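# Park the bicycle in its floor rack

## Task

Get the bike into the floor stand so that one of its wheels sits in the slot near the slot's closed end and the kickstand is fully retracted; when you finish, the bike must be motionless and must touch nothing except the stand (no wall, furniture or loose item), and the robot must not have toppled or be left leaning. The stand is loose on the floor and can slide.

## Robot and tools

ROBOT. TidyBot++: a wheeled base 0.54 m long, 0.50 m wide and 0.38 m tall on four driven casters. It carries a single seven-joint arm with a two-finger gripper. The shoulder sits 0.12 m ahead of the base centre and 0.68 m off the floor. Segment lengths are 0.42 m (upper arm), 0.31 m (forearm) and 0.31 m (wrist to hand point). The arm begins folded with the hand pointing down; in that posture the hand reaches up to 0.08 m past the base front and the elbow stands up to 1.15 m high. There are two cameras. base_camera is fixed to the base and looks forward and down; its image is 644x364. wrist_camera rides on the hand, looks along the fingers, and its image is 644x476.

FRAMES. Base frame: origin on the floor below the base centre, x forward, y left, z up, in metres. hand_pose and hand_target are reported in this frame. The reported point lies between the finger pads. The hand's own z axis runs out along the fingers, and the fingers open along its y axis. The odometry frame is the base frame as it stood at scene start. base_odometry gives x and y plus heading in rad (left positive, -3.142 to 3.142). It counts wheel rotation only, so wheel slip shows up as travel, and it drifts a few cm over many moves. base_tilt is in degrees; forward and right leans are positive.

move. Each call carries one action made of any mix of base, joints and target, plus optional speeds, cameras and blocking. The motions start together.
- base: an object holding any of translate_m (forward positive, -2 to 2 m), strafe_m (left positive, -2 to 2 m) and rotate_rad (counter-clockwise from above positive, -6.3 to 6.3 rad). These are offsets from where the base currently is. They are measured along the base axes at the moment the command starts.
- joints: absolute targets in radians, keyed joint_1_rad to joint_7_rad, plus gripper_pos on a 0 (open, pad gap about 85 mm) to 1 (closed) scale. joint_2_rad is limited to ±2.249, joint_4_rad to ±2.579 and joint_6_rad to ±2.099. The other arm joints have no limit and rotate the shorter way, so turn them in steps below half a revolution. Sign notes: joint_1_rad positive turns the arm clockwise seen from above, opposite to heading. joint_2_rad at 0 points the upper arm up, and positive tilts it forward. With joint_3_rad at 3.14, negative joint_4_rad bends the forearm forward and negative joint_6_rad bends the hand forward. With the hand pointing down, joint_7_rad positive turns it counter-clockwise, and at 1.57 the fingers open left and right.
- target: a single list of seven numbers [x, y, z, qw, qx, qy, qz]. This is an absolute hand pose in the base frame, in metres plus a unit quaternion. The only other key allowed in joints next to it is gripper_pos.
- speeds: top-speed caps for this action only. translate_m and strafe_m take 0.05 to 0.5 m/s, and rotate_rad takes 0.1 to 1.57 rad/s. When you drive and strafe together, give the cap under one key only.
- cameras: a list drawn from base_camera, wrist_camera and all. Omitting it returns all images; [] returns none.
- blocking: true (the default) waits until everything is at rest. false returns after about 0.5 s while motion goes on.
Unknown keys make a call invalid. Values outside a range get it refused.

Other tools. wait(seconds 0 to 10) lets time pass and then reports. stop brakes all of your running motions. zoom_image(camera, region [x0, y0, x1, y1] in pixels, top-left origin, at most 504x504) magnifies the newest image from that camera. read_manual only gives licence texts. finished_scene(scene) ends the current scene for good, so call it only once the bike is parked and will stay that way.

RESULTS. The move line reads done, or else the worst status word. base_status, joint_status and hand_status can say moving, done, off_target, contact_stop, time_out, not_followed, torque_fault or limit_stop_at_motor_heat. hand_status is done when the hand is within 10 mm and 2 degrees; most target moves finish off_target, typically within about 3 cm. To correct, add (wanted position minus hand_pose) to the last target. To keep the hand still, resend hand_target, not hand_pose. motor_effort is given in percent of maximum, with the peak in brackets. "joint command not followed" or "pose unreachable" means a check held back the arm targets, and "cause:" appears for self-collision. on_its_own lists things the robot did without being asked. ARM HIT, MOTOR HOT and OVER-TEMPERATURE FAULT are warnings. If a call is refused or an unrequested stop occurs, the remaining calls in that reply are skipped.

CAUTIONS. The arm does not avoid obstacles and keeps pushing once blocked. A blocked base drives hard until its 14 s timeout. A raised arm snagging something while the base moves can tip the robot, and so can swinging or stretching the arm far out. A torque fault freezes the arm for 10 s; the limits are 104.5 N m for joints 1 to 4 and 51.3 N m for joints 5 to 7. A held load makes the arm sag, and holding loads or straining heats the motors. Do not send a loaded joint back its own reading. A closed gripper squeezes with about 100 to 150 N. Avoid yanking, twisting or hard-squeezing a bike that is still resting on the floor, and never let go of it while it is moving or falling. The rack slides if shoved. Move gently, watch base_tilt, and check with the cameras that the wheel is seated deep in the slot, the kickstand is up, and the bike leans on nothing else.

Each tool is called as name(argument=value, ...) on one line, values as JSON.

## Session

move()

Scene clock: 0.00 s.
base_odometry: x=+0.000 y=+0.000 heading=+0.000
base_tilt: forward=+0.2 right=-0.5
base_status: not commanded
joint_positions: joint_1_rad=+0.021 joint_2_rad=-0.359 joint_3_rad=+3.182 joint_4_rad=-2.528 joint_5_rad=+0.030 joint_6_rad=-0.910 joint_7_rad=+1.573 gripper_pos=+0.000
joint_status: not commanded
motor_effort: joint_1_rad=+0 joint_2_rad=+0 joint_3_rad=+0 joint_4_rad=+15 joint_5_rad=+0 joint_6_rad=+1 joint_7_rad=+1
hand_pose: x=+0.2504 y=-0.0125 z=+0.5881 quat_wxyz=(+0.006, +0.999, -0.020, +0.031) (m; base frame)
hand_target: x=+0.2499 y=-0.0125 z=+0.5878 quat_wxyz=(+0.006, +0.999, -0.020, +0.031) (m; base frame)
hand_status: not commanded
pictures: base_camera, wrist_camera

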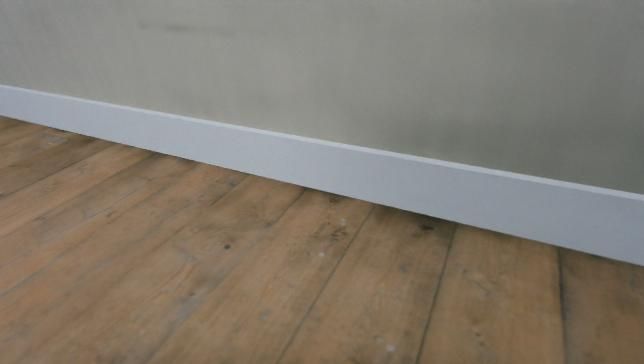

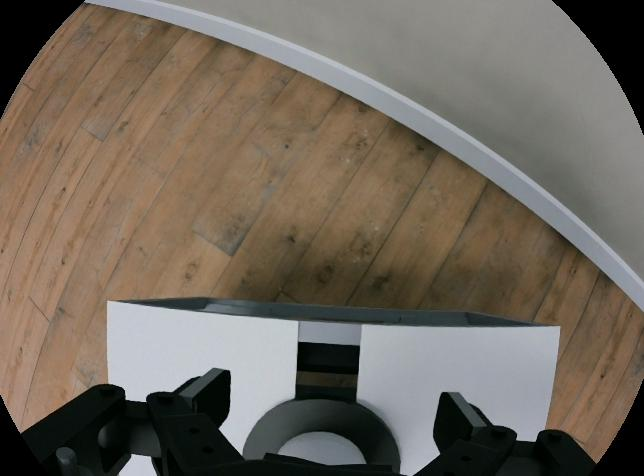

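move(base={"rotate_rad": 0.9})

move(base={"rotate_rad": 0.9})

move(base={"rotate_rad": 0.9})

Scene clock: 2.93 s.
move: done
base_odometry: x=+0.000 y=+0.000 heading=+0.899
base_tilt: forward=+0.2 right=-0.5
base_status: done
joint_positions: joint_1_rad=+0.021 joint_2_rad=-0.359 joint_3_rad=+3.182 joint_4_rad=-2.528 joint_5_rad=+0.030 joint_6_rad=-0.910 joint_7_rad=+1.573 gripper_pos=+0.000
joint_status: not commanded
motor_effort: joint_1_rad=+0(2) joint_2_rad=+0(1) joint_3_rad=+0(1) joint_4_rad=+14(16) joint_5_rad=+1(2) joint_6_rad=+0(2) joint_7_rad=+1(1)
hand_pose: x=+0.2504 y=-0.0125 z=+0.5881 quat_wxyz=(+0.006, +0.999, -0.020, +0.031) (m; base frame)
hand_target: x=+0.2499 y=-0.0125 z=+0.5878 quat_wxyz=(+0.006, +0.999, -0.020, +0.031) (m; base frame)
hand_status: not commanded
pictures: base_camera, wrist_camera

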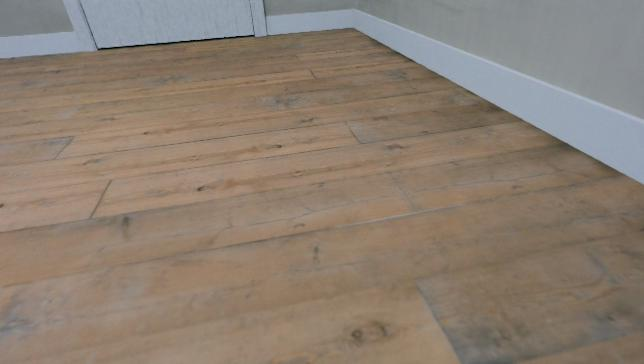

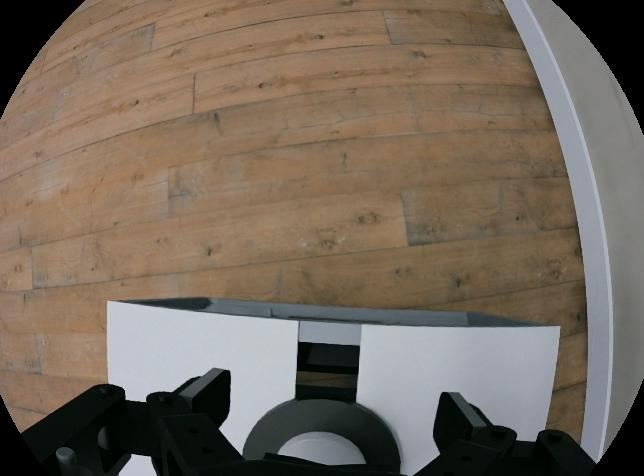

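Scene clock: 4.73 s.
move: done
base_odometry: x=+0.000 y=+0.000 heading=+1.799
base_tilt: forward=+0.2 right=-0.5
base_status: done
joint_positions: joint_1_rad=+0.021 joint_2_rad=-0.359 joint_3_rad=+3.182 joint_4_rad=-2.528 joint_5_rad=+0.030 joint_6_rad=-0.910 joint_7_rad=+1.573 gripper_pos=+0.000
joint_status: not commanded
motor_effort: joint_1_rad=+1(1) joint_2_rad=+0(1) joint_3_rad=+0(1) joint_4_rad=+15(16) joint_5_rad=+1(2) joint_6_rad=+1(1) joint_7_rad=+1(1)
hand_pose: x=+0.2504 y=-0.0125 z=+0.5881 quat_wxyz=(+0.006, +0.999, -0.020, +0.031) (m; base frame)
hand_target: x=+0.2499 y=-0.0125 z=+0.5878 quat_wxyz=(+0.006, +0.999, -0.020, +0.031) (m; base frame)
hand_status: not commanded
pictures: base_camera, wrist_camera

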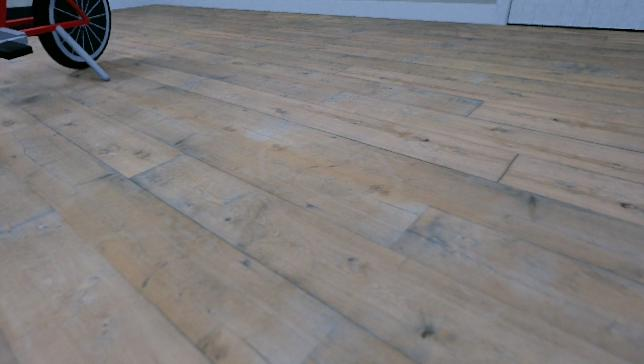

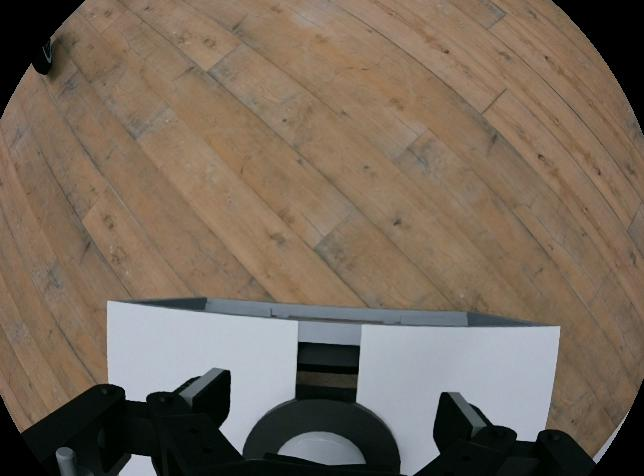

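Scene clock: 6.53 s.
move: done
base_odometry: x=+0.000 y=+0.000 heading=+2.698
base_tilt: forward=+0.2 right=-0.5
base_status: done
joint_positions: joint_1_rad=+0.021 joint_2_rad=-0.359 joint_3_rad=+3.182 joint_4_rad=-2.528 joint_5_rad=+0.030 joint_6_rad=-0.910 joint_7_rad=+1.573 gripper_pos=+0.000
joint_status: not commanded
motor_effort: joint_1_rad=+0(2) joint_2_rad=+0(1) joint_3_rad=+0(1) joint_4_rad=+15(16) joint_5_rad=+0(2) joint_6_rad=+0(2) joint_7_rad=+1(1)
hand_pose: x=+0.2504 y=-0.0125 z=+0.5881 quat_wxyz=(+0.006, +0.999, -0.020, +0.031) (m; base frame)
hand_target: x=+0.2499 y=-0.0125 z=+0.5878 quat_wxyz=(+0.006, +0.999, -0.020, +0.031) (m; base frame)
hand_status: not commanded
pictures: base_camera, wrist_camera

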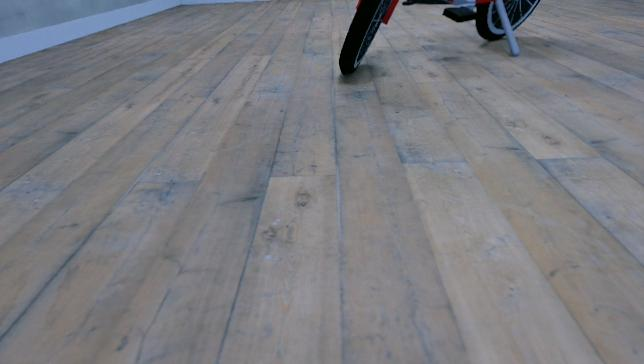

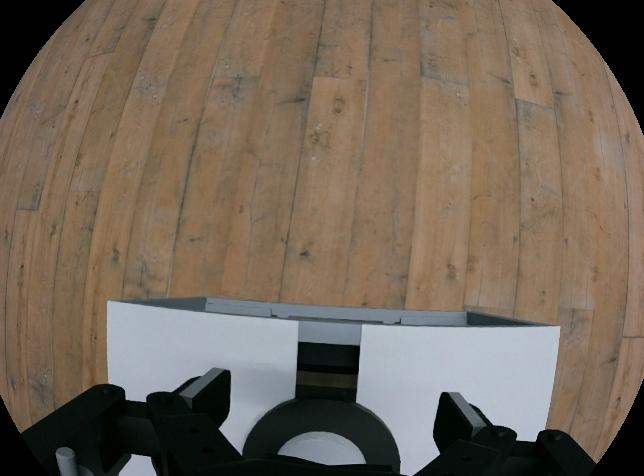

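move(base={"rotate_rad": -0.2}, joints={"joint_6_rad": 0.3})

move(base={"rotate_rad": 1.3})

move(base={"rotate_rad": -2.3})

Scene clock: 8.80 s.
move: done
base_odometry: x=+0.000 y=+0.000 heading=+2.499
base_tilt: forward=+0.2 right=-0.5
base_status: done
joint_positions: joint_1_rad=+0.021 joint_2_rad=-0.359 joint_3_rad=+3.182 joint_4_rad=-2.527 joint_5_rad=+0.030 joint_6_rad=+0.248 joint_7_rad=+1.573 gripper_pos=+0.000
joint_status: all done
motor_effort: joint_1_rad=+0(2) joint_2_rad=-4(5) joint_3_rad=+0(1) joint_4_rad=+20(21) joint_5_rad=+1(2) joint_6_rad=+8(9) joint_7_rad=+1(1)
hand_pose: x=+0.5234 y=-0.0219 z=+0.7925 quat_wxyz=(+0.017, +0.819, -0.013, +0.573) (m; base frame)
hand_target: x=+0.5280 y=-0.0219 z=+0.8067 quat_wxyz=(+0.017, +0.805, -0.013, +0.593) (m; base frame)
hand_status: not commanded
pictures: base_camera, wrist_camera
camera_calibration:
wrist_camera: T_world_to_cam=[[0.0665544, -0.994255, 0.0838361, -0.120637], [-0.336061, -0.10145, -0.936361, 0.977593], [0.939486, 0.0341449, -0.340882, -0.0881026], [0, 0, 0, 1]] pos_world=[0.419331, -0.0177589, 0.895461]

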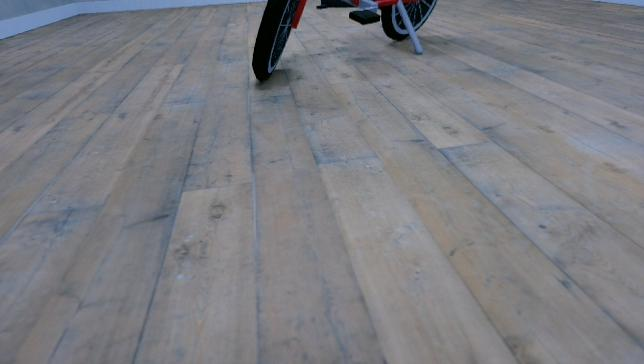

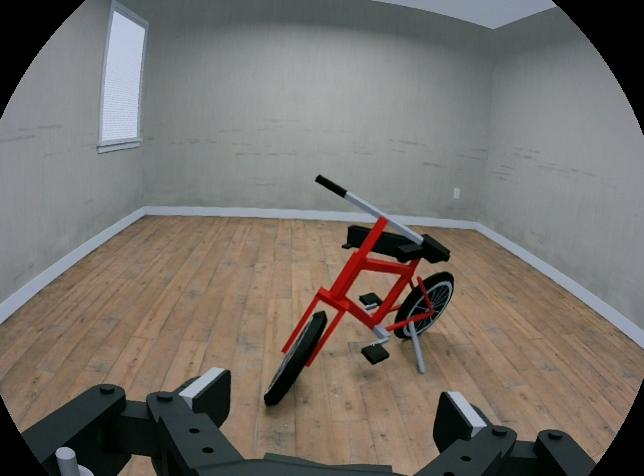

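Scene clock: 10.90 s.
move: done
base_odometry: x=+0.000 y=+0.000 heading=-2.485
base_tilt: forward=+0.2 right=-0.5
base_status: done
joint_positions: joint_1_rad=+0.021 joint_2_rad=-0.359 joint_3_rad=+3.182 joint_4_rad=-2.527 joint_5_rad=+0.030 joint_6_rad=+0.248 joint_7_rad=+1.573 gripper_pos=+0.000
joint_status: not commanded
motor_effort: joint_1_rad=+0(2) joint_2_rad=-5(6) joint_3_rad=+0(1) joint_4_rad=+19(21) joint_5_rad=+0(2) joint_6_rad=+8(9) joint_7_rad=+1(1)
hand_pose: x=+0.5235 y=-0.0218 z=+0.7927 quat_wxyz=(+0.017, +0.819, -0.013, +0.573) (m; base frame)
hand_target: x=+0.5280 y=-0.0219 z=+0.8067 quat_wxyz=(+0.017, +0.805, -0.013, +0.593) (m; base frame)
hand_status: not commanded
pictures: base_camera, wrist_camera
camera_calibration:
wrist_camera: T_world_to_cam=[[0.0666986, -0.994241, 0.0838823, -0.120692], [-0.335644, -0.101528, -0.936502, 0.977626], [0.939625, 0.0343088, -0.340482, -0.0884946], [0, 0, 0, 1]] pos_world=[0.419336, -0.0177051, 0.895541]

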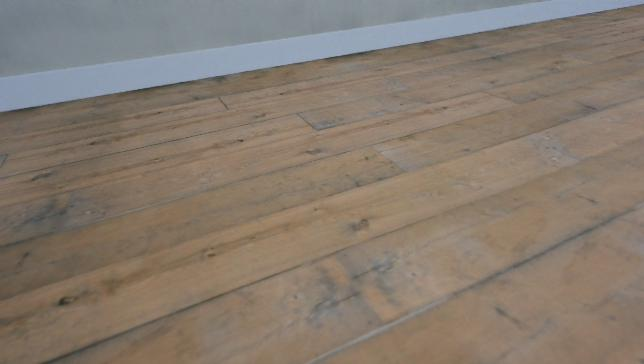

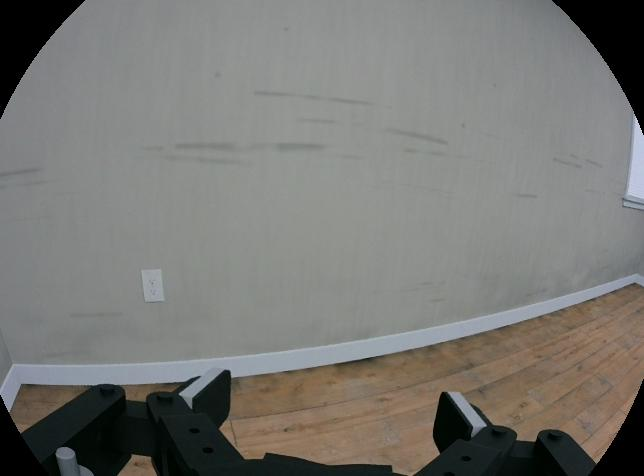

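Scene clock: 13.77 s.
move: done
base_odometry: x=+0.000 y=+0.000 heading=+1.499
base_tilt: forward=+0.2 right=-0.5
base_status: done
joint_positions: joint_1_rad=+0.020 joint_2_rad=-0.359 joint_3_rad=+3.182 joint_4_rad=-2.527 joint_5_rad=+0.030 joint_6_rad=+0.248 joint_7_rad=+1.573 gripper_pos=+0.000
joint_status: not commanded
motor_effort: joint_1_rad=+1(2) joint_2_rad=-4(7) joint_3_rad=+0(1) joint_4_rad=+19(21) joint_5_rad=+0(2) joint_6_rad=+8(9) joint_7_rad=+1(1)
hand_pose: x=+0.5235 y=-0.0215 z=+0.7928 quat_wxyz=(+0.017, +0.819, -0.013, +0.574) (m; base frame)
hand_target: x=+0.5280 y=-0.0219 z=+0.8067 quat_wxyz=(+0.017, +0.805, -0.013, +0.593) (m; base frame)
hand_status: not commanded
pictures: base_camera, wrist_camera
camera_calibration:
wrist_camera: T_world_to_cam=[[0.0673934, -0.99419, 0.083935, -0.120818], [-0.335113, -0.101795, -0.936663, 0.977656], [0.939765, 0.0349972, -0.340026, -0.0889403], [0, 0, 0, 1]] pos_world=[0.41935, -0.0174835, 0.895633]

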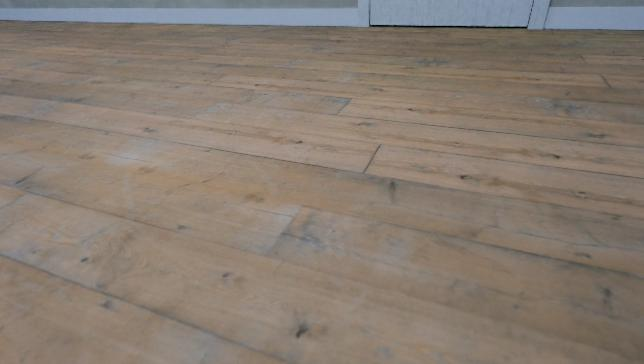

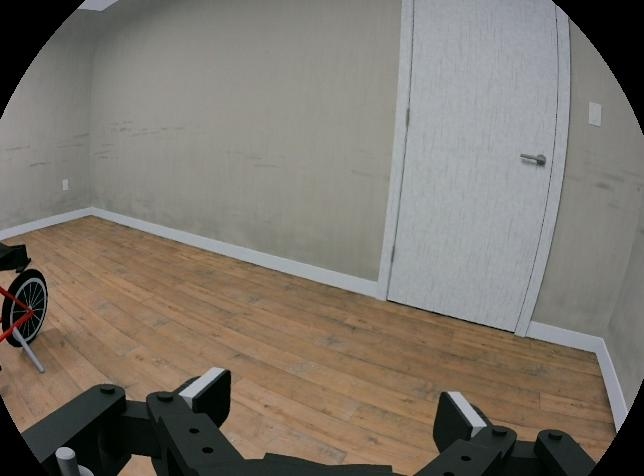

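move(base={"rotate_rad": -1.3})

move(base={"rotate_rad": -1.3})

Scene clock: 16.27 s.
move: done
base_odometry: x=+0.000 y=+0.000 heading=+0.200
base_tilt: forward=+0.2 right=-0.5
base_status: done
joint_positions: joint_1_rad=+0.020 joint_2_rad=-0.359 joint_3_rad=+3.182 joint_4_rad=-2.527 joint_5_rad=+0.030 joint_6_rad=+0.248 joint_7_rad=+1.573 gripper_pos=+0.000
joint_status: not commanded
motor_effort: joint_1_rad=+0(2) joint_2_rad=-5(6) joint_3_rad=+0(1) joint_4_rad=+19(21) joint_5_rad=+1(1) joint_6_rad=+8(9) joint_7_rad=+1(1)
hand_pose: x=+0.5235 y=-0.0216 z=+0.7928 quat_wxyz=(+0.017, +0.819, -0.013, +0.574) (m; base frame)
hand_target: x=+0.5280 y=-0.0219 z=+0.8067 quat_wxyz=(+0.017, +0.805, -0.013, +0.593) (m; base frame)
hand_status: not commanded
pictures: base_camera, wrist_camera
camera_calibration:
wrist_camera: T_world_to_cam=[[0.0670676, -0.994211, 0.0839416, -0.120785], [-0.335088, -0.101689, -0.936683, 0.977665], [0.939797, 0.0346932, -0.339969, -0.0889978], [0, 0, 0, 1]] pos_world=[0.419345, -0.0175805, 0.895645]

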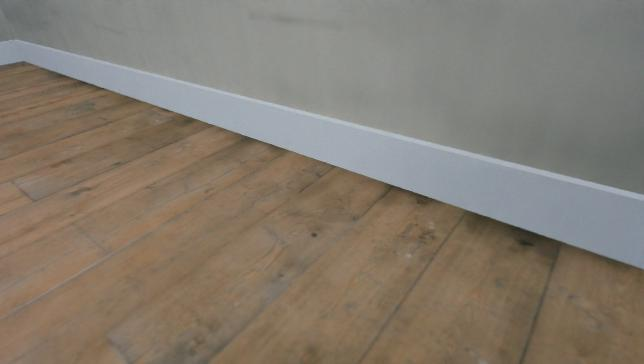

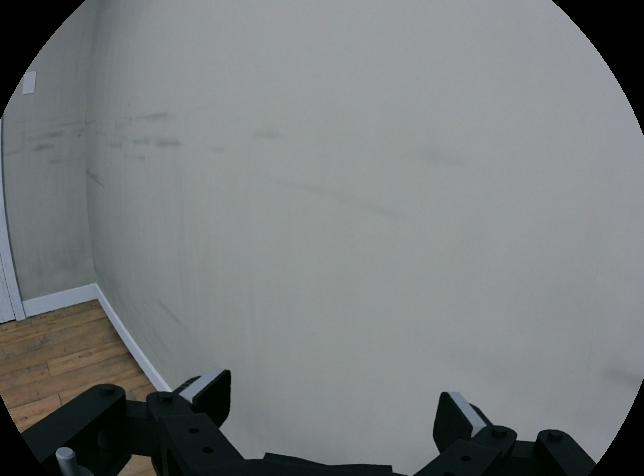

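Scene clock: 18.37 s.
move: done
base_odometry: x=+0.000 y=+0.000 heading=-1.100
base_tilt: forward=+0.2 right=-0.5
base_status: done
joint_positions: joint_1_rad=+0.021 joint_2_rad=-0.359 joint_3_rad=+3.182 joint_4_rad=-2.527 joint_5_rad=+0.030 joint_6_rad=+0.249 joint_7_rad=+1.573 gripper_pos=+0.000
joint_status: not commanded
motor_effort: joint_1_rad=+0(2) joint_2_rad=-4(7) joint_3_rad=+0(1) joint_4_rad=+20(21) joint_5_rad=+0(2) joint_6_rad=+8(9) joint_7_rad=+1(1)
hand_pose: x=+0.5235 y=-0.0217 z=+0.7928 quat_wxyz=(+0.017, +0.819, -0.013, +0.574) (m; base frame)
hand_target: x=+0.5280 y=-0.0219 z=+0.8067 quat_wxyz=(+0.017, +0.805, -0.013, +0.593) (m; base frame)
hand_status: not commanded
pictures: base_camera, wrist_camera
camera_calibration:
wrist_camera: T_world_to_cam=[[0.0668586, -0.994225, 0.0839482, -0.120766], [-0.335052, -0.101623, -0.936703, 0.977672], [0.939824, 0.0344996, -0.339912, -0.0890547], [0, 0, 0, 1]] pos_world=[0.419341, -0.0176422, 0.895656]

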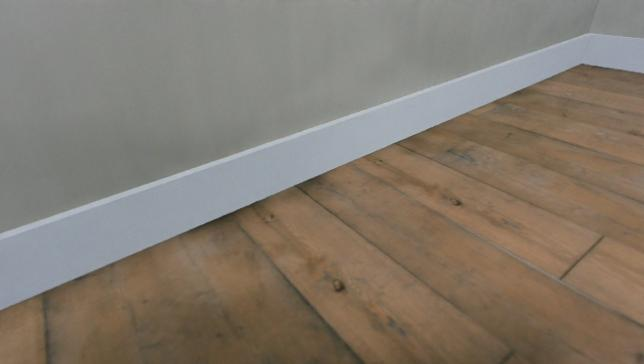

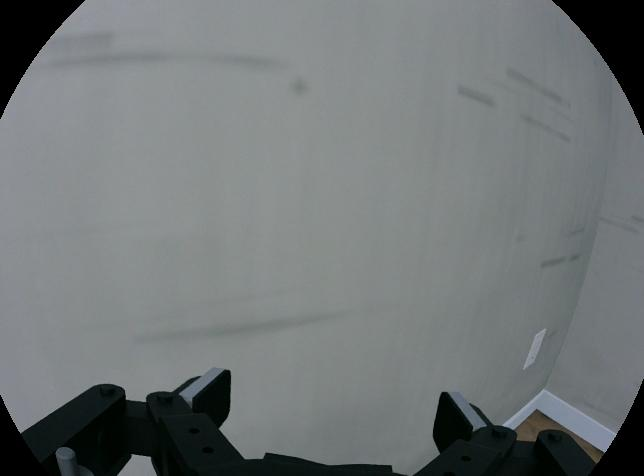

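move(base={"rotate_rad": -2.5})

zoom_image(camera="wrist_camera", region=[140, 160, 500, 420])

Scene clock: 22.27 s.
move: done
base_odometry: x=+0.000 y=+0.000 heading=+2.684
base_tilt: forward=+0.2 right=-0.5
base_status: done
joint_positions: joint_1_rad=+0.021 joint_2_rad=-0.359 joint_3_rad=+3.182 joint_4_rad=-2.527 joint_5_rad=+0.030 joint_6_rad=+0.249 joint_7_rad=+1.573 gripper_pos=+0.000
joint_status: not commanded
motor_effort: joint_1_rad=+0(2) joint_2_rad=-5(6) joint_3_rad=+0(1) joint_4_rad=+20(21) joint_5_rad=+1(2) joint_6_rad=+8(9) joint_7_rad=+1(1)
hand_pose: x=+0.5236 y=-0.0217 z=+0.7929 quat_wxyz=(+0.017, +0.819, -0.013, +0.574) (m; base frame)
hand_target: x=+0.5280 y=-0.0219 z=+0.8067 quat_wxyz=(+0.017, +0.805, -0.013, +0.593) (m; base frame)
hand_status: not commanded
pictures: base_camera, wrist_camera
camera_calibration:
wrist_camera: T_world_to_cam=[[0.0668655, -0.994221, 0.0839812, -0.120794], [-0.334764, -0.101645, -0.936804, 0.977696], [0.939927, 0.034526, -0.339626, -0.0893351], [0, 0, 0, 1]] pos_world=[0.419343, -0.0176328, 0.895713]

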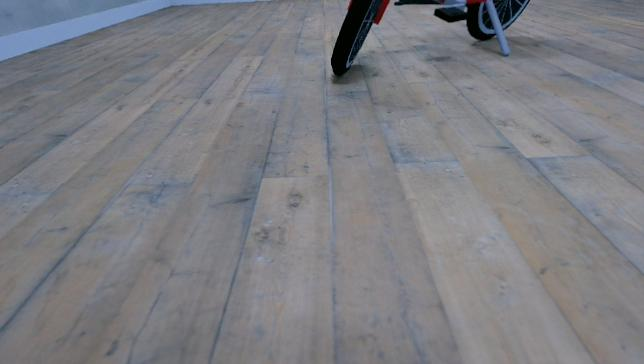

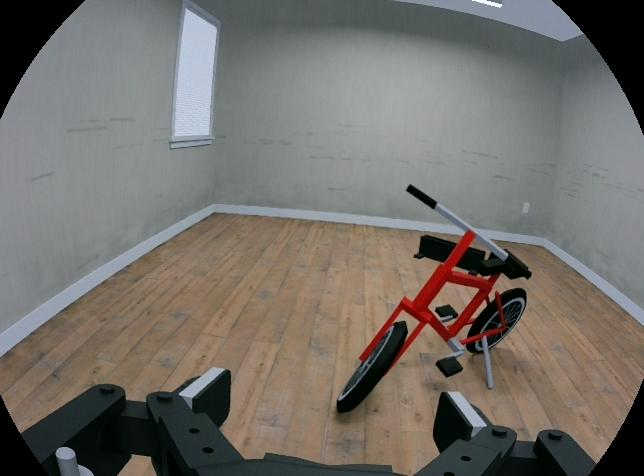

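Scaled by 1.400.

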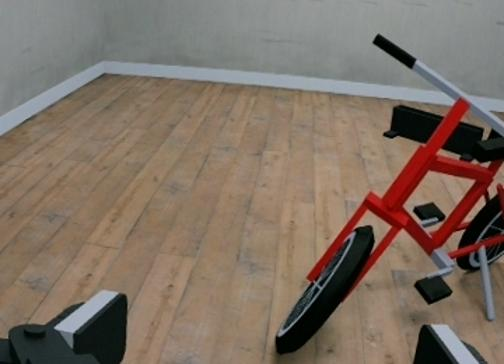

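zoom_image(camera="wrist_camera", region=[330, 170, 560, 420])

zoom_image(camera="base_camera", region=[300, 0, 600, 120])

Scaled by 2.016.

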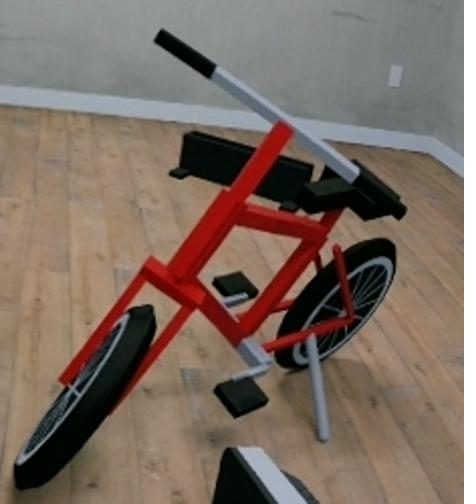

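Scaled by 1.680.

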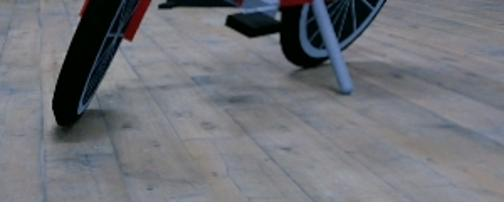

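move(base={"translate_m": 1.3, "strafe_m": 0.7})

move(base={"rotate_rad": -0.6})

Scene clock: 32.73 s.
move: done
base_odometry: x=-1.476 y=-0.054 heading=+2.684
base_tilt: forward=+0.2 right=-0.5
base_status: done
joint_positions: joint_1_rad=+0.021 joint_2_rad=-0.359 joint_3_rad=+3.182 joint_4_rad=-2.527 joint_5_rad=+0.030 joint_6_rad=+0.250 joint_7_rad=+1.573 gripper_pos=+0.000
joint_status: not commanded
motor_effort: joint_1_rad=+0(2) joint_2_rad=-5(6) joint_3_rad=+0(1) joint_4_rad=+19(22) joint_5_rad=+1(2) joint_6_rad=+8(9) joint_7_rad=+1(1)
hand_pose: x=+0.5236 y=-0.0217 z=+0.7932 quat_wxyz=(+0.017, +0.819, -0.013, +0.574) (m; base frame)
hand_target: x=+0.5280 y=-0.0219 z=+0.8067 quat_wxyz=(+0.017, +0.805, -0.013, +0.593) (m; base frame)
hand_status: not commanded
pictures: base_camera, wrist_camera
camera_calibration:
wrist_camera: T_world_to_cam=[[0.0668066, -0.994218, 0.0840639, -0.120853], [-0.334026, -0.101676, -0.937064, 0.977763], [0.940193, 0.0345224, -0.338888, -0.0900323], [0, 0, 0, 1]] pos_world=[0.41932, -0.017631, 0.895875]

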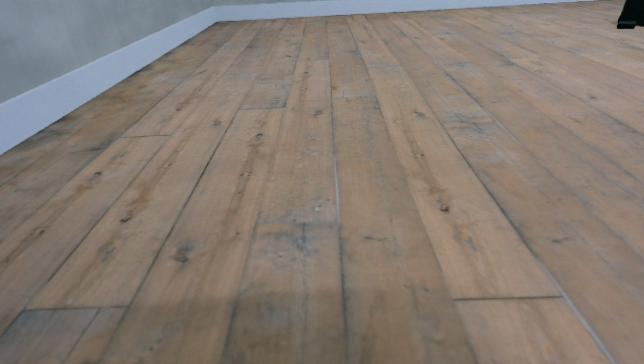

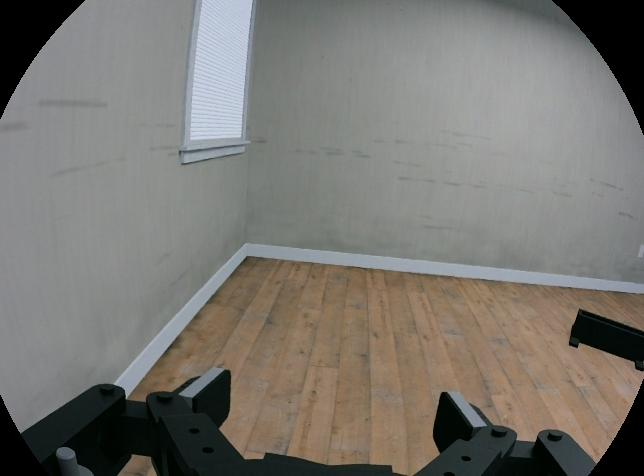

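Scene clock: 34.27 s.
move: done
base_odometry: x=-1.476 y=-0.054 heading=+2.084
base_tilt: forward=+0.2 right=-0.5
base_status: done
joint_positions: joint_1_rad=+0.021 joint_2_rad=-0.359 joint_3_rad=+3.182 joint_4_rad=-2.527 joint_5_rad=+0.030 joint_6_rad=+0.250 joint_7_rad=+1.573 gripper_pos=+0.000
joint_status: not commanded
motor_effort: joint_1_rad=+0(2) joint_2_rad=-4(5) joint_3_rad=+0(1) joint_4_rad=+21(21) joint_5_rad=+0(2) joint_6_rad=+8(9) joint_7_rad=+1(1)
hand_pose: x=+0.5236 y=-0.0218 z=+0.7932 quat_wxyz=(+0.017, +0.819, -0.013, +0.574) (m; base frame)
hand_target: x=+0.5280 y=-0.0219 z=+0.8067 quat_wxyz=(+0.017, +0.805, -0.013, +0.593) (m; base frame)
hand_status: not commanded
pictures: base_camera, wrist_camera
camera_calibration:
wrist_camera: T_world_to_cam=[[0.0665055, -0.994237, 0.0840771, -0.120828], [-0.333942, -0.101583, -0.937104, 0.977776], [0.940244, 0.0342456, -0.338774, -0.0901457], [0, 0, 0, 1]] pos_world=[0.419315, -0.017719, 0.895898]

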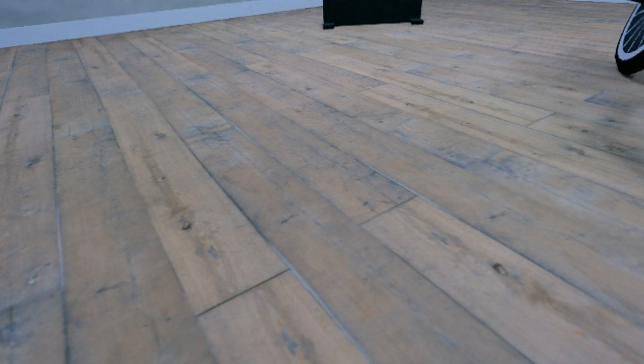

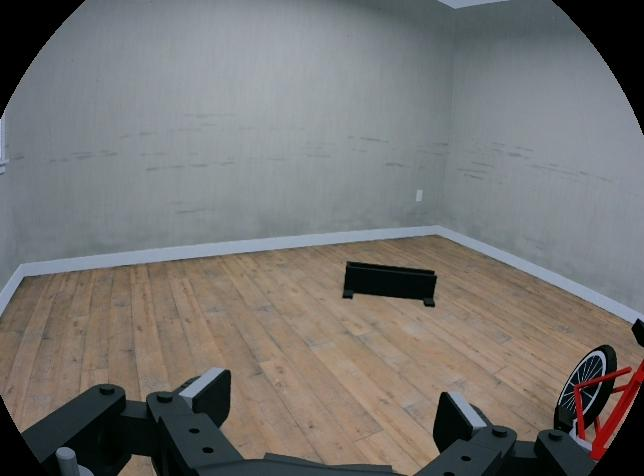

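zoom_image(camera="wrist_camera", region=[320, 240, 460, 330])

zoom_image(camera="base_camera", region=[300, 0, 450, 60])

Scaled by 3.600.

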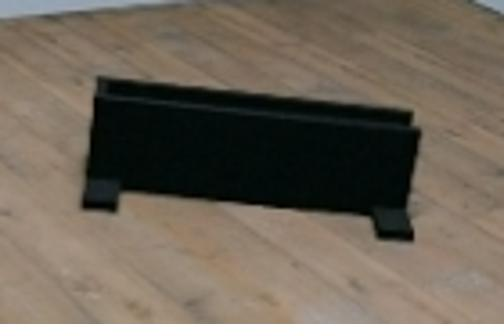

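Scaled by 3.360.

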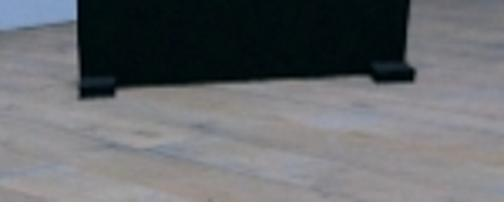

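move(base={"translate_m": 0.9, "strafe_m": 0.1, "rotate_rad": -0.2})

zoom_image(camera="wrist_camera", region=[260, 240, 460, 400])

Scene clock: 42.03 s.
move: done
base_odometry: x=-2.005 y=+0.681 heading=+1.884
base_tilt: forward=+0.2 right=-0.5
base_status: done
joint_positions: joint_1_rad=+0.021 joint_2_rad=-0.358 joint_3_rad=+3.182 joint_4_rad=-2.527 joint_5_rad=+0.030 joint_6_rad=+0.251 joint_7_rad=+1.573 gripper_pos=+0.000
joint_status: not commanded
motor_effort: joint_1_rad=+1(2) joint_2_rad=-5(7) joint_3_rad=+0(1) joint_4_rad=+20(22) joint_5_rad=+0(2) joint_6_rad=+9(9) joint_7_rad=+1(1)
hand_pose: x=+0.5239 y=-0.0219 z=+0.7932 quat_wxyz=(+0.017, +0.818, -0.013, +0.574) (m; base frame)
hand_target: x=+0.5280 y=-0.0219 z=+0.8067 quat_wxyz=(+0.017, +0.805, -0.013, +0.593) (m; base frame)
hand_status: not commanded
pictures: base_camera, wrist_camera
camera_calibration:
wrist_camera: T_world_to_cam=[[0.0662907, -0.994248, 0.0841267, -0.120855], [-0.333703, -0.101549, -0.937193, 0.977767], [0.940345, 0.0340539, -0.338515, -0.0906285], [0, 0, 0, 1]] pos_world=[0.419517, -0.0177828, 0.895844]

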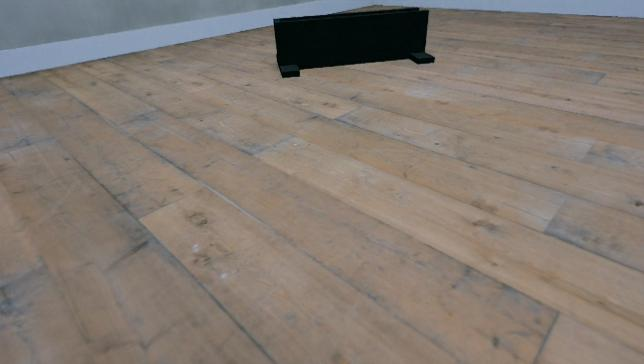

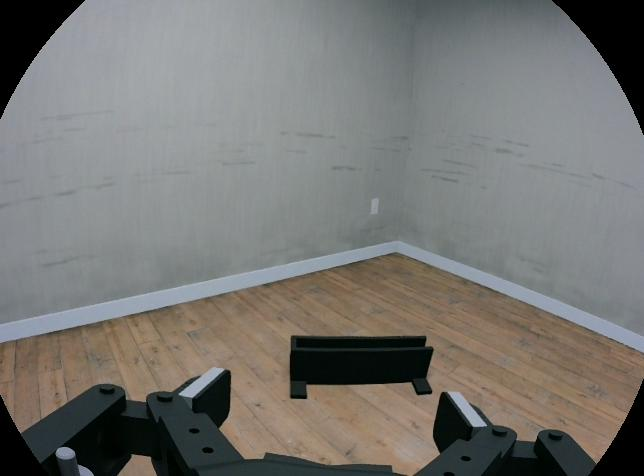

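Scaled by 2.520.

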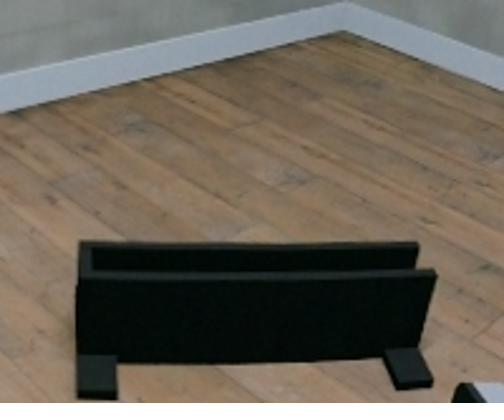

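move(base={"translate_m": -0.788, "strafe_m": -0.065, "rotate_rad": 1.4}, cameras=[])

move(base={"translate_m": -1.38, "strafe_m": 0.14})

move(base={"translate_m": -0.33, "strafe_m": -1.0})

Scene clock: 48.97 s.
move: done
base_odometry: x=-1.700 y=-0.049 heading=-2.999
base_tilt: forward=+0.2 right=-0.5
base_status: done
joint_positions: joint_1_rad=+0.021 joint_2_rad=-0.357 joint_3_rad=+3.182 joint_4_rad=-2.527 joint_5_rad=+0.030 joint_6_rad=+0.251 joint_7_rad=+1.573 gripper_pos=+0.000
joint_status: not commanded
motor_effort: joint_1_rad=+0(2) joint_2_rad=-5(8) joint_3_rad=+0(2) joint_4_rad=+20(22) joint_5_rad=+1(2) joint_6_rad=+8(9) joint_7_rad=+1(1)
hand_pose: x=+0.5241 y=-0.0220 z=+0.7926 quat_wxyz=(+0.017, +0.819, -0.013, +0.574) (m; base frame)
hand_target: x=+0.5280 y=-0.0219 z=+0.8067 quat_wxyz=(+0.017, +0.805, -0.013, +0.593) (m; base frame)
hand_status: not commanded
pictures: none
No camera images: "cameras" was empty.

Scene clock: 53.10 s.
move: done
base_odometry: x=-0.314 y=+0.009 heading=-2.999
base_tilt: forward=+0.2 right=-0.5
base_status: done
joint_positions: joint_1_rad=+0.021 joint_2_rad=-0.357 joint_3_rad=+3.182 joint_4_rad=-2.527 joint_5_rad=+0.030 joint_6_rad=+0.251 joint_7_rad=+1.573 gripper_pos=+0.000
joint_status: not commanded
motor_effort: joint_1_rad=+1(1) joint_2_rad=-5(8) joint_3_rad=+0(1) joint_4_rad=+19(21) joint_5_rad=+1(2) joint_6_rad=+8(9) joint_7_rad=+1(1)
hand_pose: x=+0.5241 y=-0.0220 z=+0.7929 quat_wxyz=(+0.017, +0.819, -0.013, +0.574) (m; base frame)
hand_target: x=+0.5280 y=-0.0219 z=+0.8067 quat_wxyz=(+0.017, +0.805, -0.013, +0.593) (m; base frame)
hand_status: not commanded
pictures: base_camera, wrist_camera
camera_calibration:
wrist_camera: T_world_to_cam=[[0.0661622, -0.994259, 0.0840977, -0.120829], [-0.334169, -0.101494, -0.937033, 0.977692], [0.940188, 0.0338933, -0.338965, -0.09045], [0, 0, 0, 1]] pos_world=[0.419749, -0.0178395, 0.895632]

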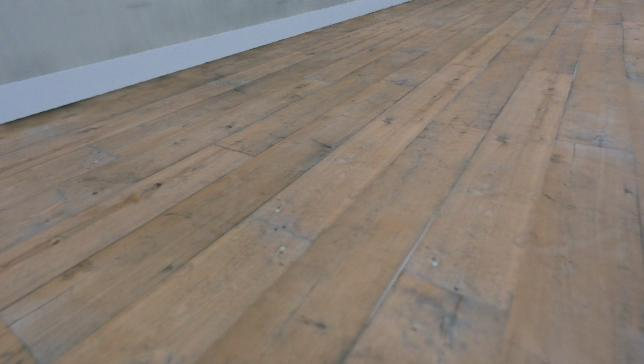

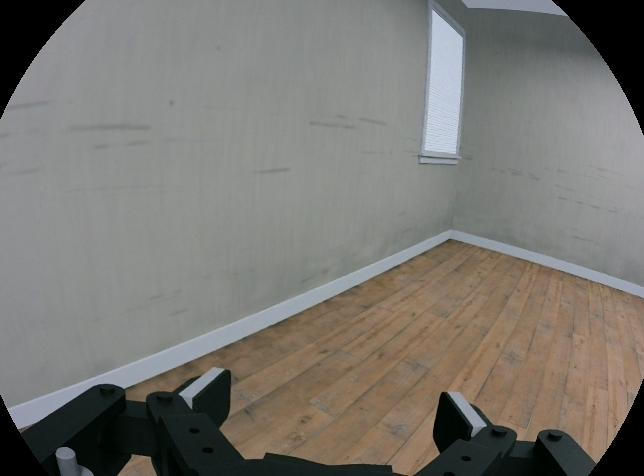

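Scene clock: 56.53 s.
move: done
base_odometry: x=-0.130 y=+1.046 heading=-2.999
base_tilt: forward=+0.2 right=-0.5
base_status: done
joint_positions: joint_1_rad=+0.021 joint_2_rad=-0.357 joint_3_rad=+3.182 joint_4_rad=-2.527 joint_5_rad=+0.030 joint_6_rad=+0.252 joint_7_rad=+1.573 gripper_pos=+0.000
joint_status: not commanded
motor_effort: joint_1_rad=+0(2) joint_2_rad=-5(6) joint_3_rad=+0(1) joint_4_rad=+19(21) joint_5_rad=+1(2) joint_6_rad=+8(9) joint_7_rad=+1(1)
hand_pose: x=+0.5241 y=-0.0220 z=+0.7930 quat_wxyz=(+0.017, +0.819, -0.013, +0.574) (m; base frame)
hand_target: x=+0.5280 y=-0.0219 z=+0.8067 quat_wxyz=(+0.017, +0.805, -0.013, +0.593) (m; base frame)
hand_status: not commanded
pictures: base_camera, wrist_camera
camera_calibration:
wrist_camera: T_world_to_cam=[[0.0661533, -0.994258, 0.0841109, -0.120839], [-0.334055, -0.1015, -0.937073, 0.977702], [0.940229, 0.0338928, -0.338851, -0.0905622], [0, 0, 0, 1]] pos_world=[0.419749, -0.0178393, 0.895655]

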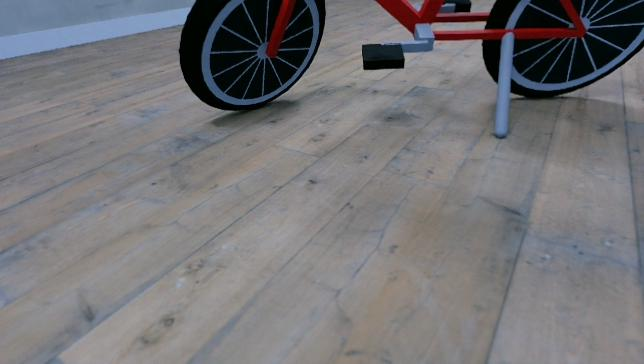

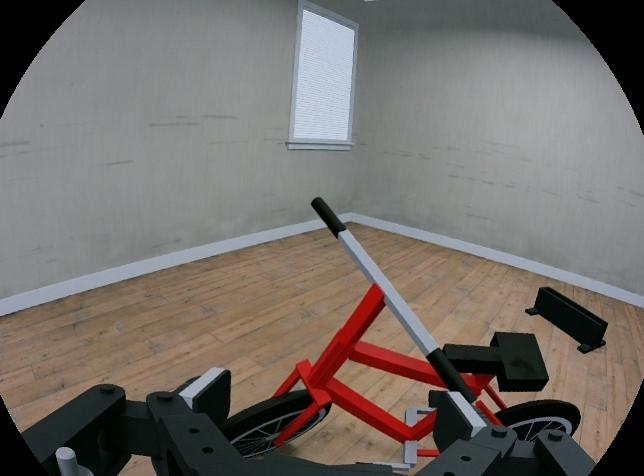

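zoom_image(camera="wrist_camera", region=[220, 180, 600, 476])

move(base={"strafe_m": -0.5})

zoom_image(camera="wrist_camera", region=[140, 170, 520, 466])

Scaled by 1.326.

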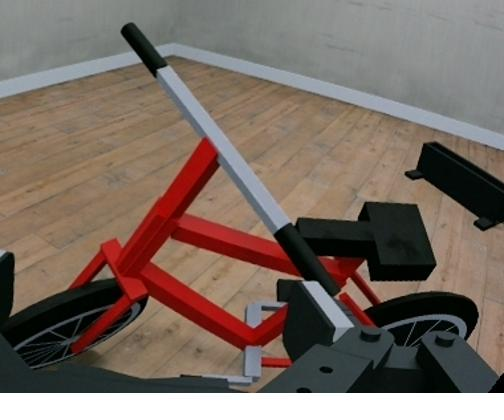

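Scene clock: 74.63 s.
move: done
base_odometry: x=-0.201 y=+1.541 heading=-2.999
base_tilt: forward=+0.2 right=-0.5
base_status: done
joint_positions: joint_1_rad=+0.021 joint_2_rad=-0.357 joint_3_rad=+3.182 joint_4_rad=-2.527 joint_5_rad=+0.030 joint_6_rad=+0.252 joint_7_rad=+1.573 gripper_pos=+0.000
joint_status: not commanded
motor_effort: joint_1_rad=+1(2) joint_2_rad=-5(6) joint_3_rad=+0(2) joint_4_rad=+20(21) joint_5_rad=+0(2) joint_6_rad=+8(9) joint_7_rad=+1(1)
hand_pose: x=+0.5241 y=-0.0220 z=+0.7930 quat_wxyz=(+0.017, +0.819, -0.013, +0.574) (m; base frame)
hand_target: x=+0.5280 y=-0.0219 z=+0.8067 quat_wxyz=(+0.017, +0.805, -0.013, +0.593) (m; base frame)
hand_status: not commanded
pictures: base_camera, wrist_camera
camera_calibration:
wrist_camera: T_world_to_cam=[[0.0661259, -0.994261, 0.0841007, -0.120829], [-0.334057, -0.101481, -0.937074, 0.977703], [0.94023, 0.0338704, -0.33885, -0.090563], [0, 0, 0, 1]] pos_world=[0.419749, -0.0178498, 0.895655]

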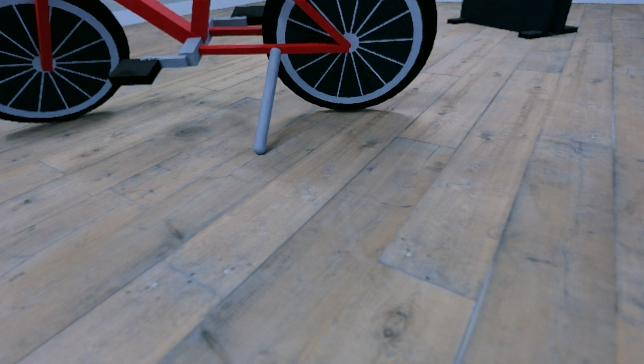

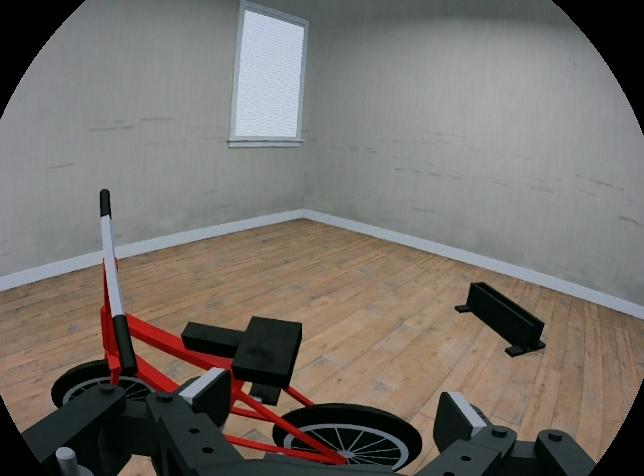

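Scaled by 1.326.

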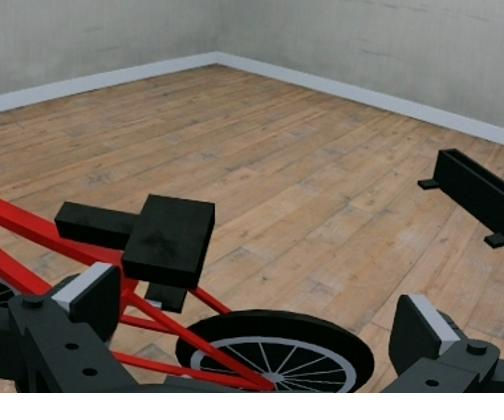

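move(base={"strafe_m": 0.39}, target=[0.45, 0.0, 0.88, -0.065, 0.929, 0.310, 0.193])

Scene clock: 84.00 s.
move: off_target
base_odometry: x=-0.145 y=+1.154 heading=-3.000
base_tilt: forward=+0.2 right=-0.5
base_status: done
joint_positions: joint_1_rad=-0.073 joint_2_rad=-0.184 joint_3_rad=+3.428 joint_4_rad=-1.529 joint_5_rad=-0.221 joint_6_rad=-1.460 joint_7_rad=+2.348 gripper_pos=+0.000
joint_status: not commanded
motor_effort: joint_1_rad=+1(2) joint_2_rad=-10(11) joint_3_rad=+0(2) joint_4_rad=+19(22) joint_5_rad=-2(3) joint_6_rad=+2(8) joint_7_rad=+1(1)
hand_pose: x=+0.4593 y=-0.0109 z=+0.8811 quat_wxyz=(-0.042, +0.937, +0.276, +0.208) (m; base frame)
hand_target: x=+0.4500 y=+0.0000 z=+0.8800 quat_wxyz=(-0.065, +0.929, +0.310, +0.193) (m; base frame)
hand_status: off_target (0.014 m and 5.1 deg from the pose sent, 0.116 m and 60.1 deg at the start)
pictures: base_camera, wrist_camera
camera_calibration:
wrist_camera: T_world_to_cam=[[0.63733, -0.77055, 0.00797288, -0.305814], [-0.698563, -0.582095, -0.416144, 0.742971], [0.3253, 0.259651, -0.909264, 0.787332], [0, 0, 0, 1]] pos_world=[0.457798, -0.00759707, 1.02751]

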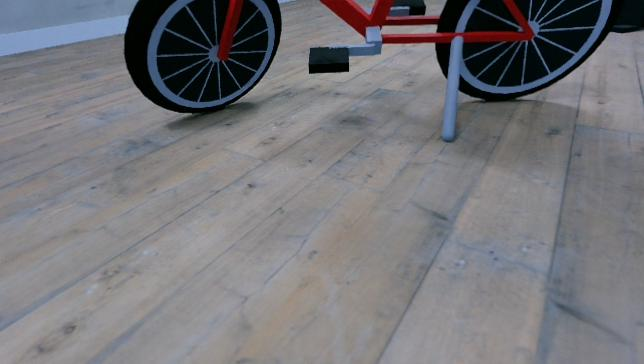

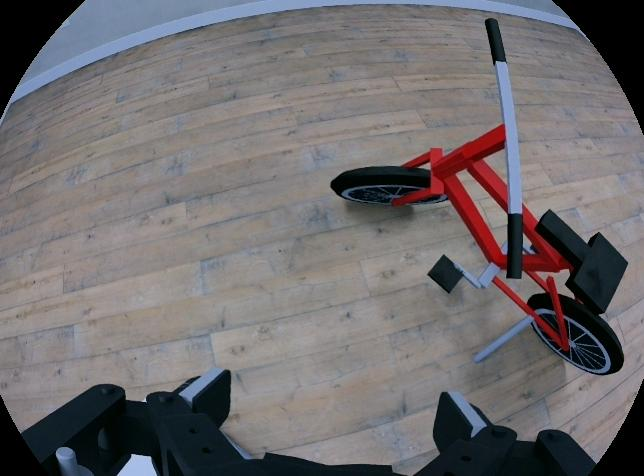

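move(base={"translate_m": 0.45}, speeds={"translate_m": 0.25})

move(target=[0.433, -0.062, 0.739, -0.065, 0.929, 0.310, 0.193])

Scene clock: 88.27 s.
move: done
base_odometry: x=-0.591 y=+1.091 heading=-3.000
base_tilt: forward=+0.2 right=-0.5
base_status: done
joint_positions: joint_1_rad=-0.075 joint_2_rad=-0.169 joint_3_rad=+3.429 joint_4_rad=-1.528 joint_5_rad=-0.223 joint_6_rad=-1.466 joint_7_rad=+2.349 gripper_pos=+0.000
joint_status: not commanded
motor_effort: joint_1_rad=+0(2) joint_2_rad=-10(13) joint_3_rad=+0(1) joint_4_rad=+18(20) joint_5_rad=-1(3) joint_6_rad=+2(4) joint_7_rad=+1(1)
hand_pose: x=+0.4607 y=-0.0098 z=+0.8759 quat_wxyz=(-0.046, +0.939, +0.277, +0.199) (m; base frame)
hand_target: x=+0.4500 y=+0.0000 z=+0.8800 quat_wxyz=(-0.065, +0.929, +0.310, +0.193) (m; base frame)
hand_status: not commanded
pictures: base_camera, wrist_camera
camera_calibration:
wrist_camera: T_world_to_cam=[[0.639704, -0.768602, -0.00549981, -0.295056], [-0.704784, -0.583703, -0.4032, 0.733942], [0.30669, 0.261805, -0.915095, 0.795541], [0, 0, 0, 1]] pos_world=[0.462034, -0.00665198, 1.0223]

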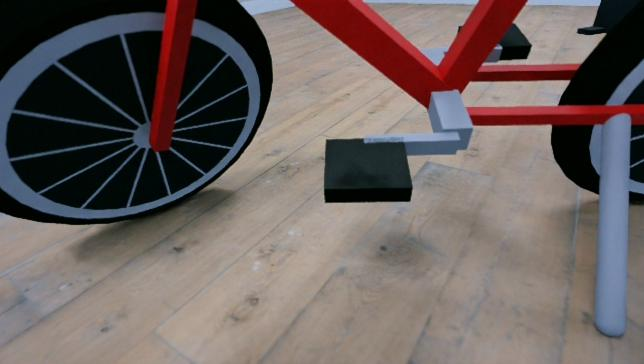

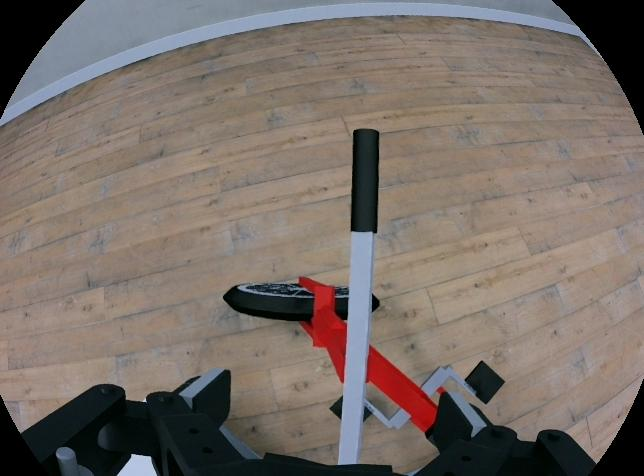

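Scene clock: 90.17 s.
move: off_target
base_odometry: x=-0.591 y=+1.091 heading=-3.000
base_tilt: forward=+0.2 right=-0.5
base_status: not commanded
joint_positions: joint_1_rad=-0.026 joint_2_rad=-0.166 joint_3_rad=+3.616 joint_4_rad=-1.921 joint_5_rad=-0.285 joint_6_rad=-1.228 joint_7_rad=+2.732 gripper_pos=+0.000
joint_status: not commanded
motor_effort: joint_1_rad=+0(1) joint_2_rad=-9(11) joint_3_rad=-1(1) joint_4_rad=+17(20) joint_5_rad=-2(4) joint_6_rad=+1(4) joint_7_rad=+1(1)
hand_pose: x=+0.4221 y=-0.0545 z=+0.7454 quat_wxyz=(-0.072, +0.933, +0.307, +0.172) (m; base frame)
hand_target: x=+0.4330 y=-0.0620 z=+0.7390 quat_wxyz=(-0.065, +0.929, +0.310, +0.193) (m; base frame)
hand_status: off_target (0.015 m and 2.6 deg from the pose sent, 0.149 m and 4.6 deg at the start)
pictures: base_camera, wrist_camera
camera_calibration:
wrist_camera: T_world_to_cam=[[0.691626, -0.719575, -0.0621683, -0.282432], [-0.684084, -0.625029, -0.37599, 0.596731], [0.231696, 0.302573, -0.924536, 0.740587], [0, 0, 0, 1]] pos_world=[0.43196, -0.0543389, 0.891506]

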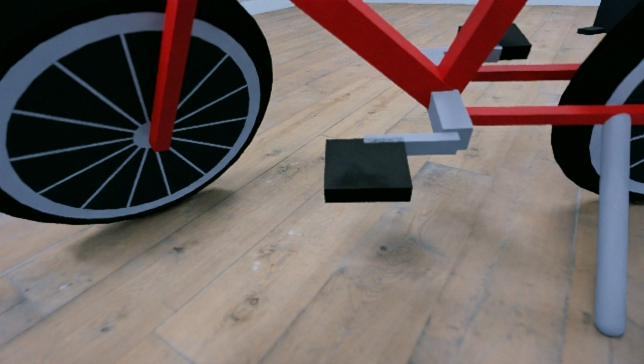

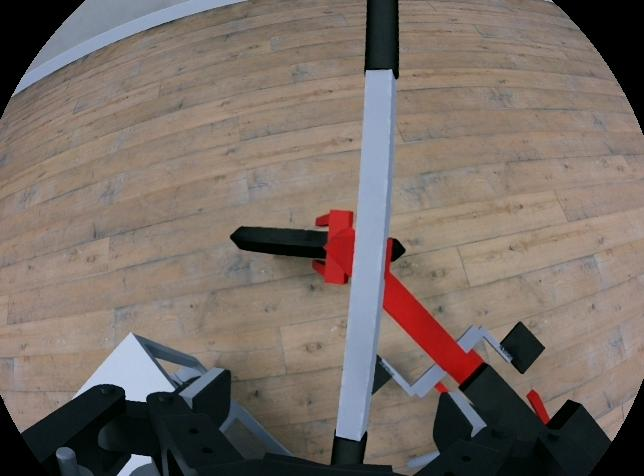

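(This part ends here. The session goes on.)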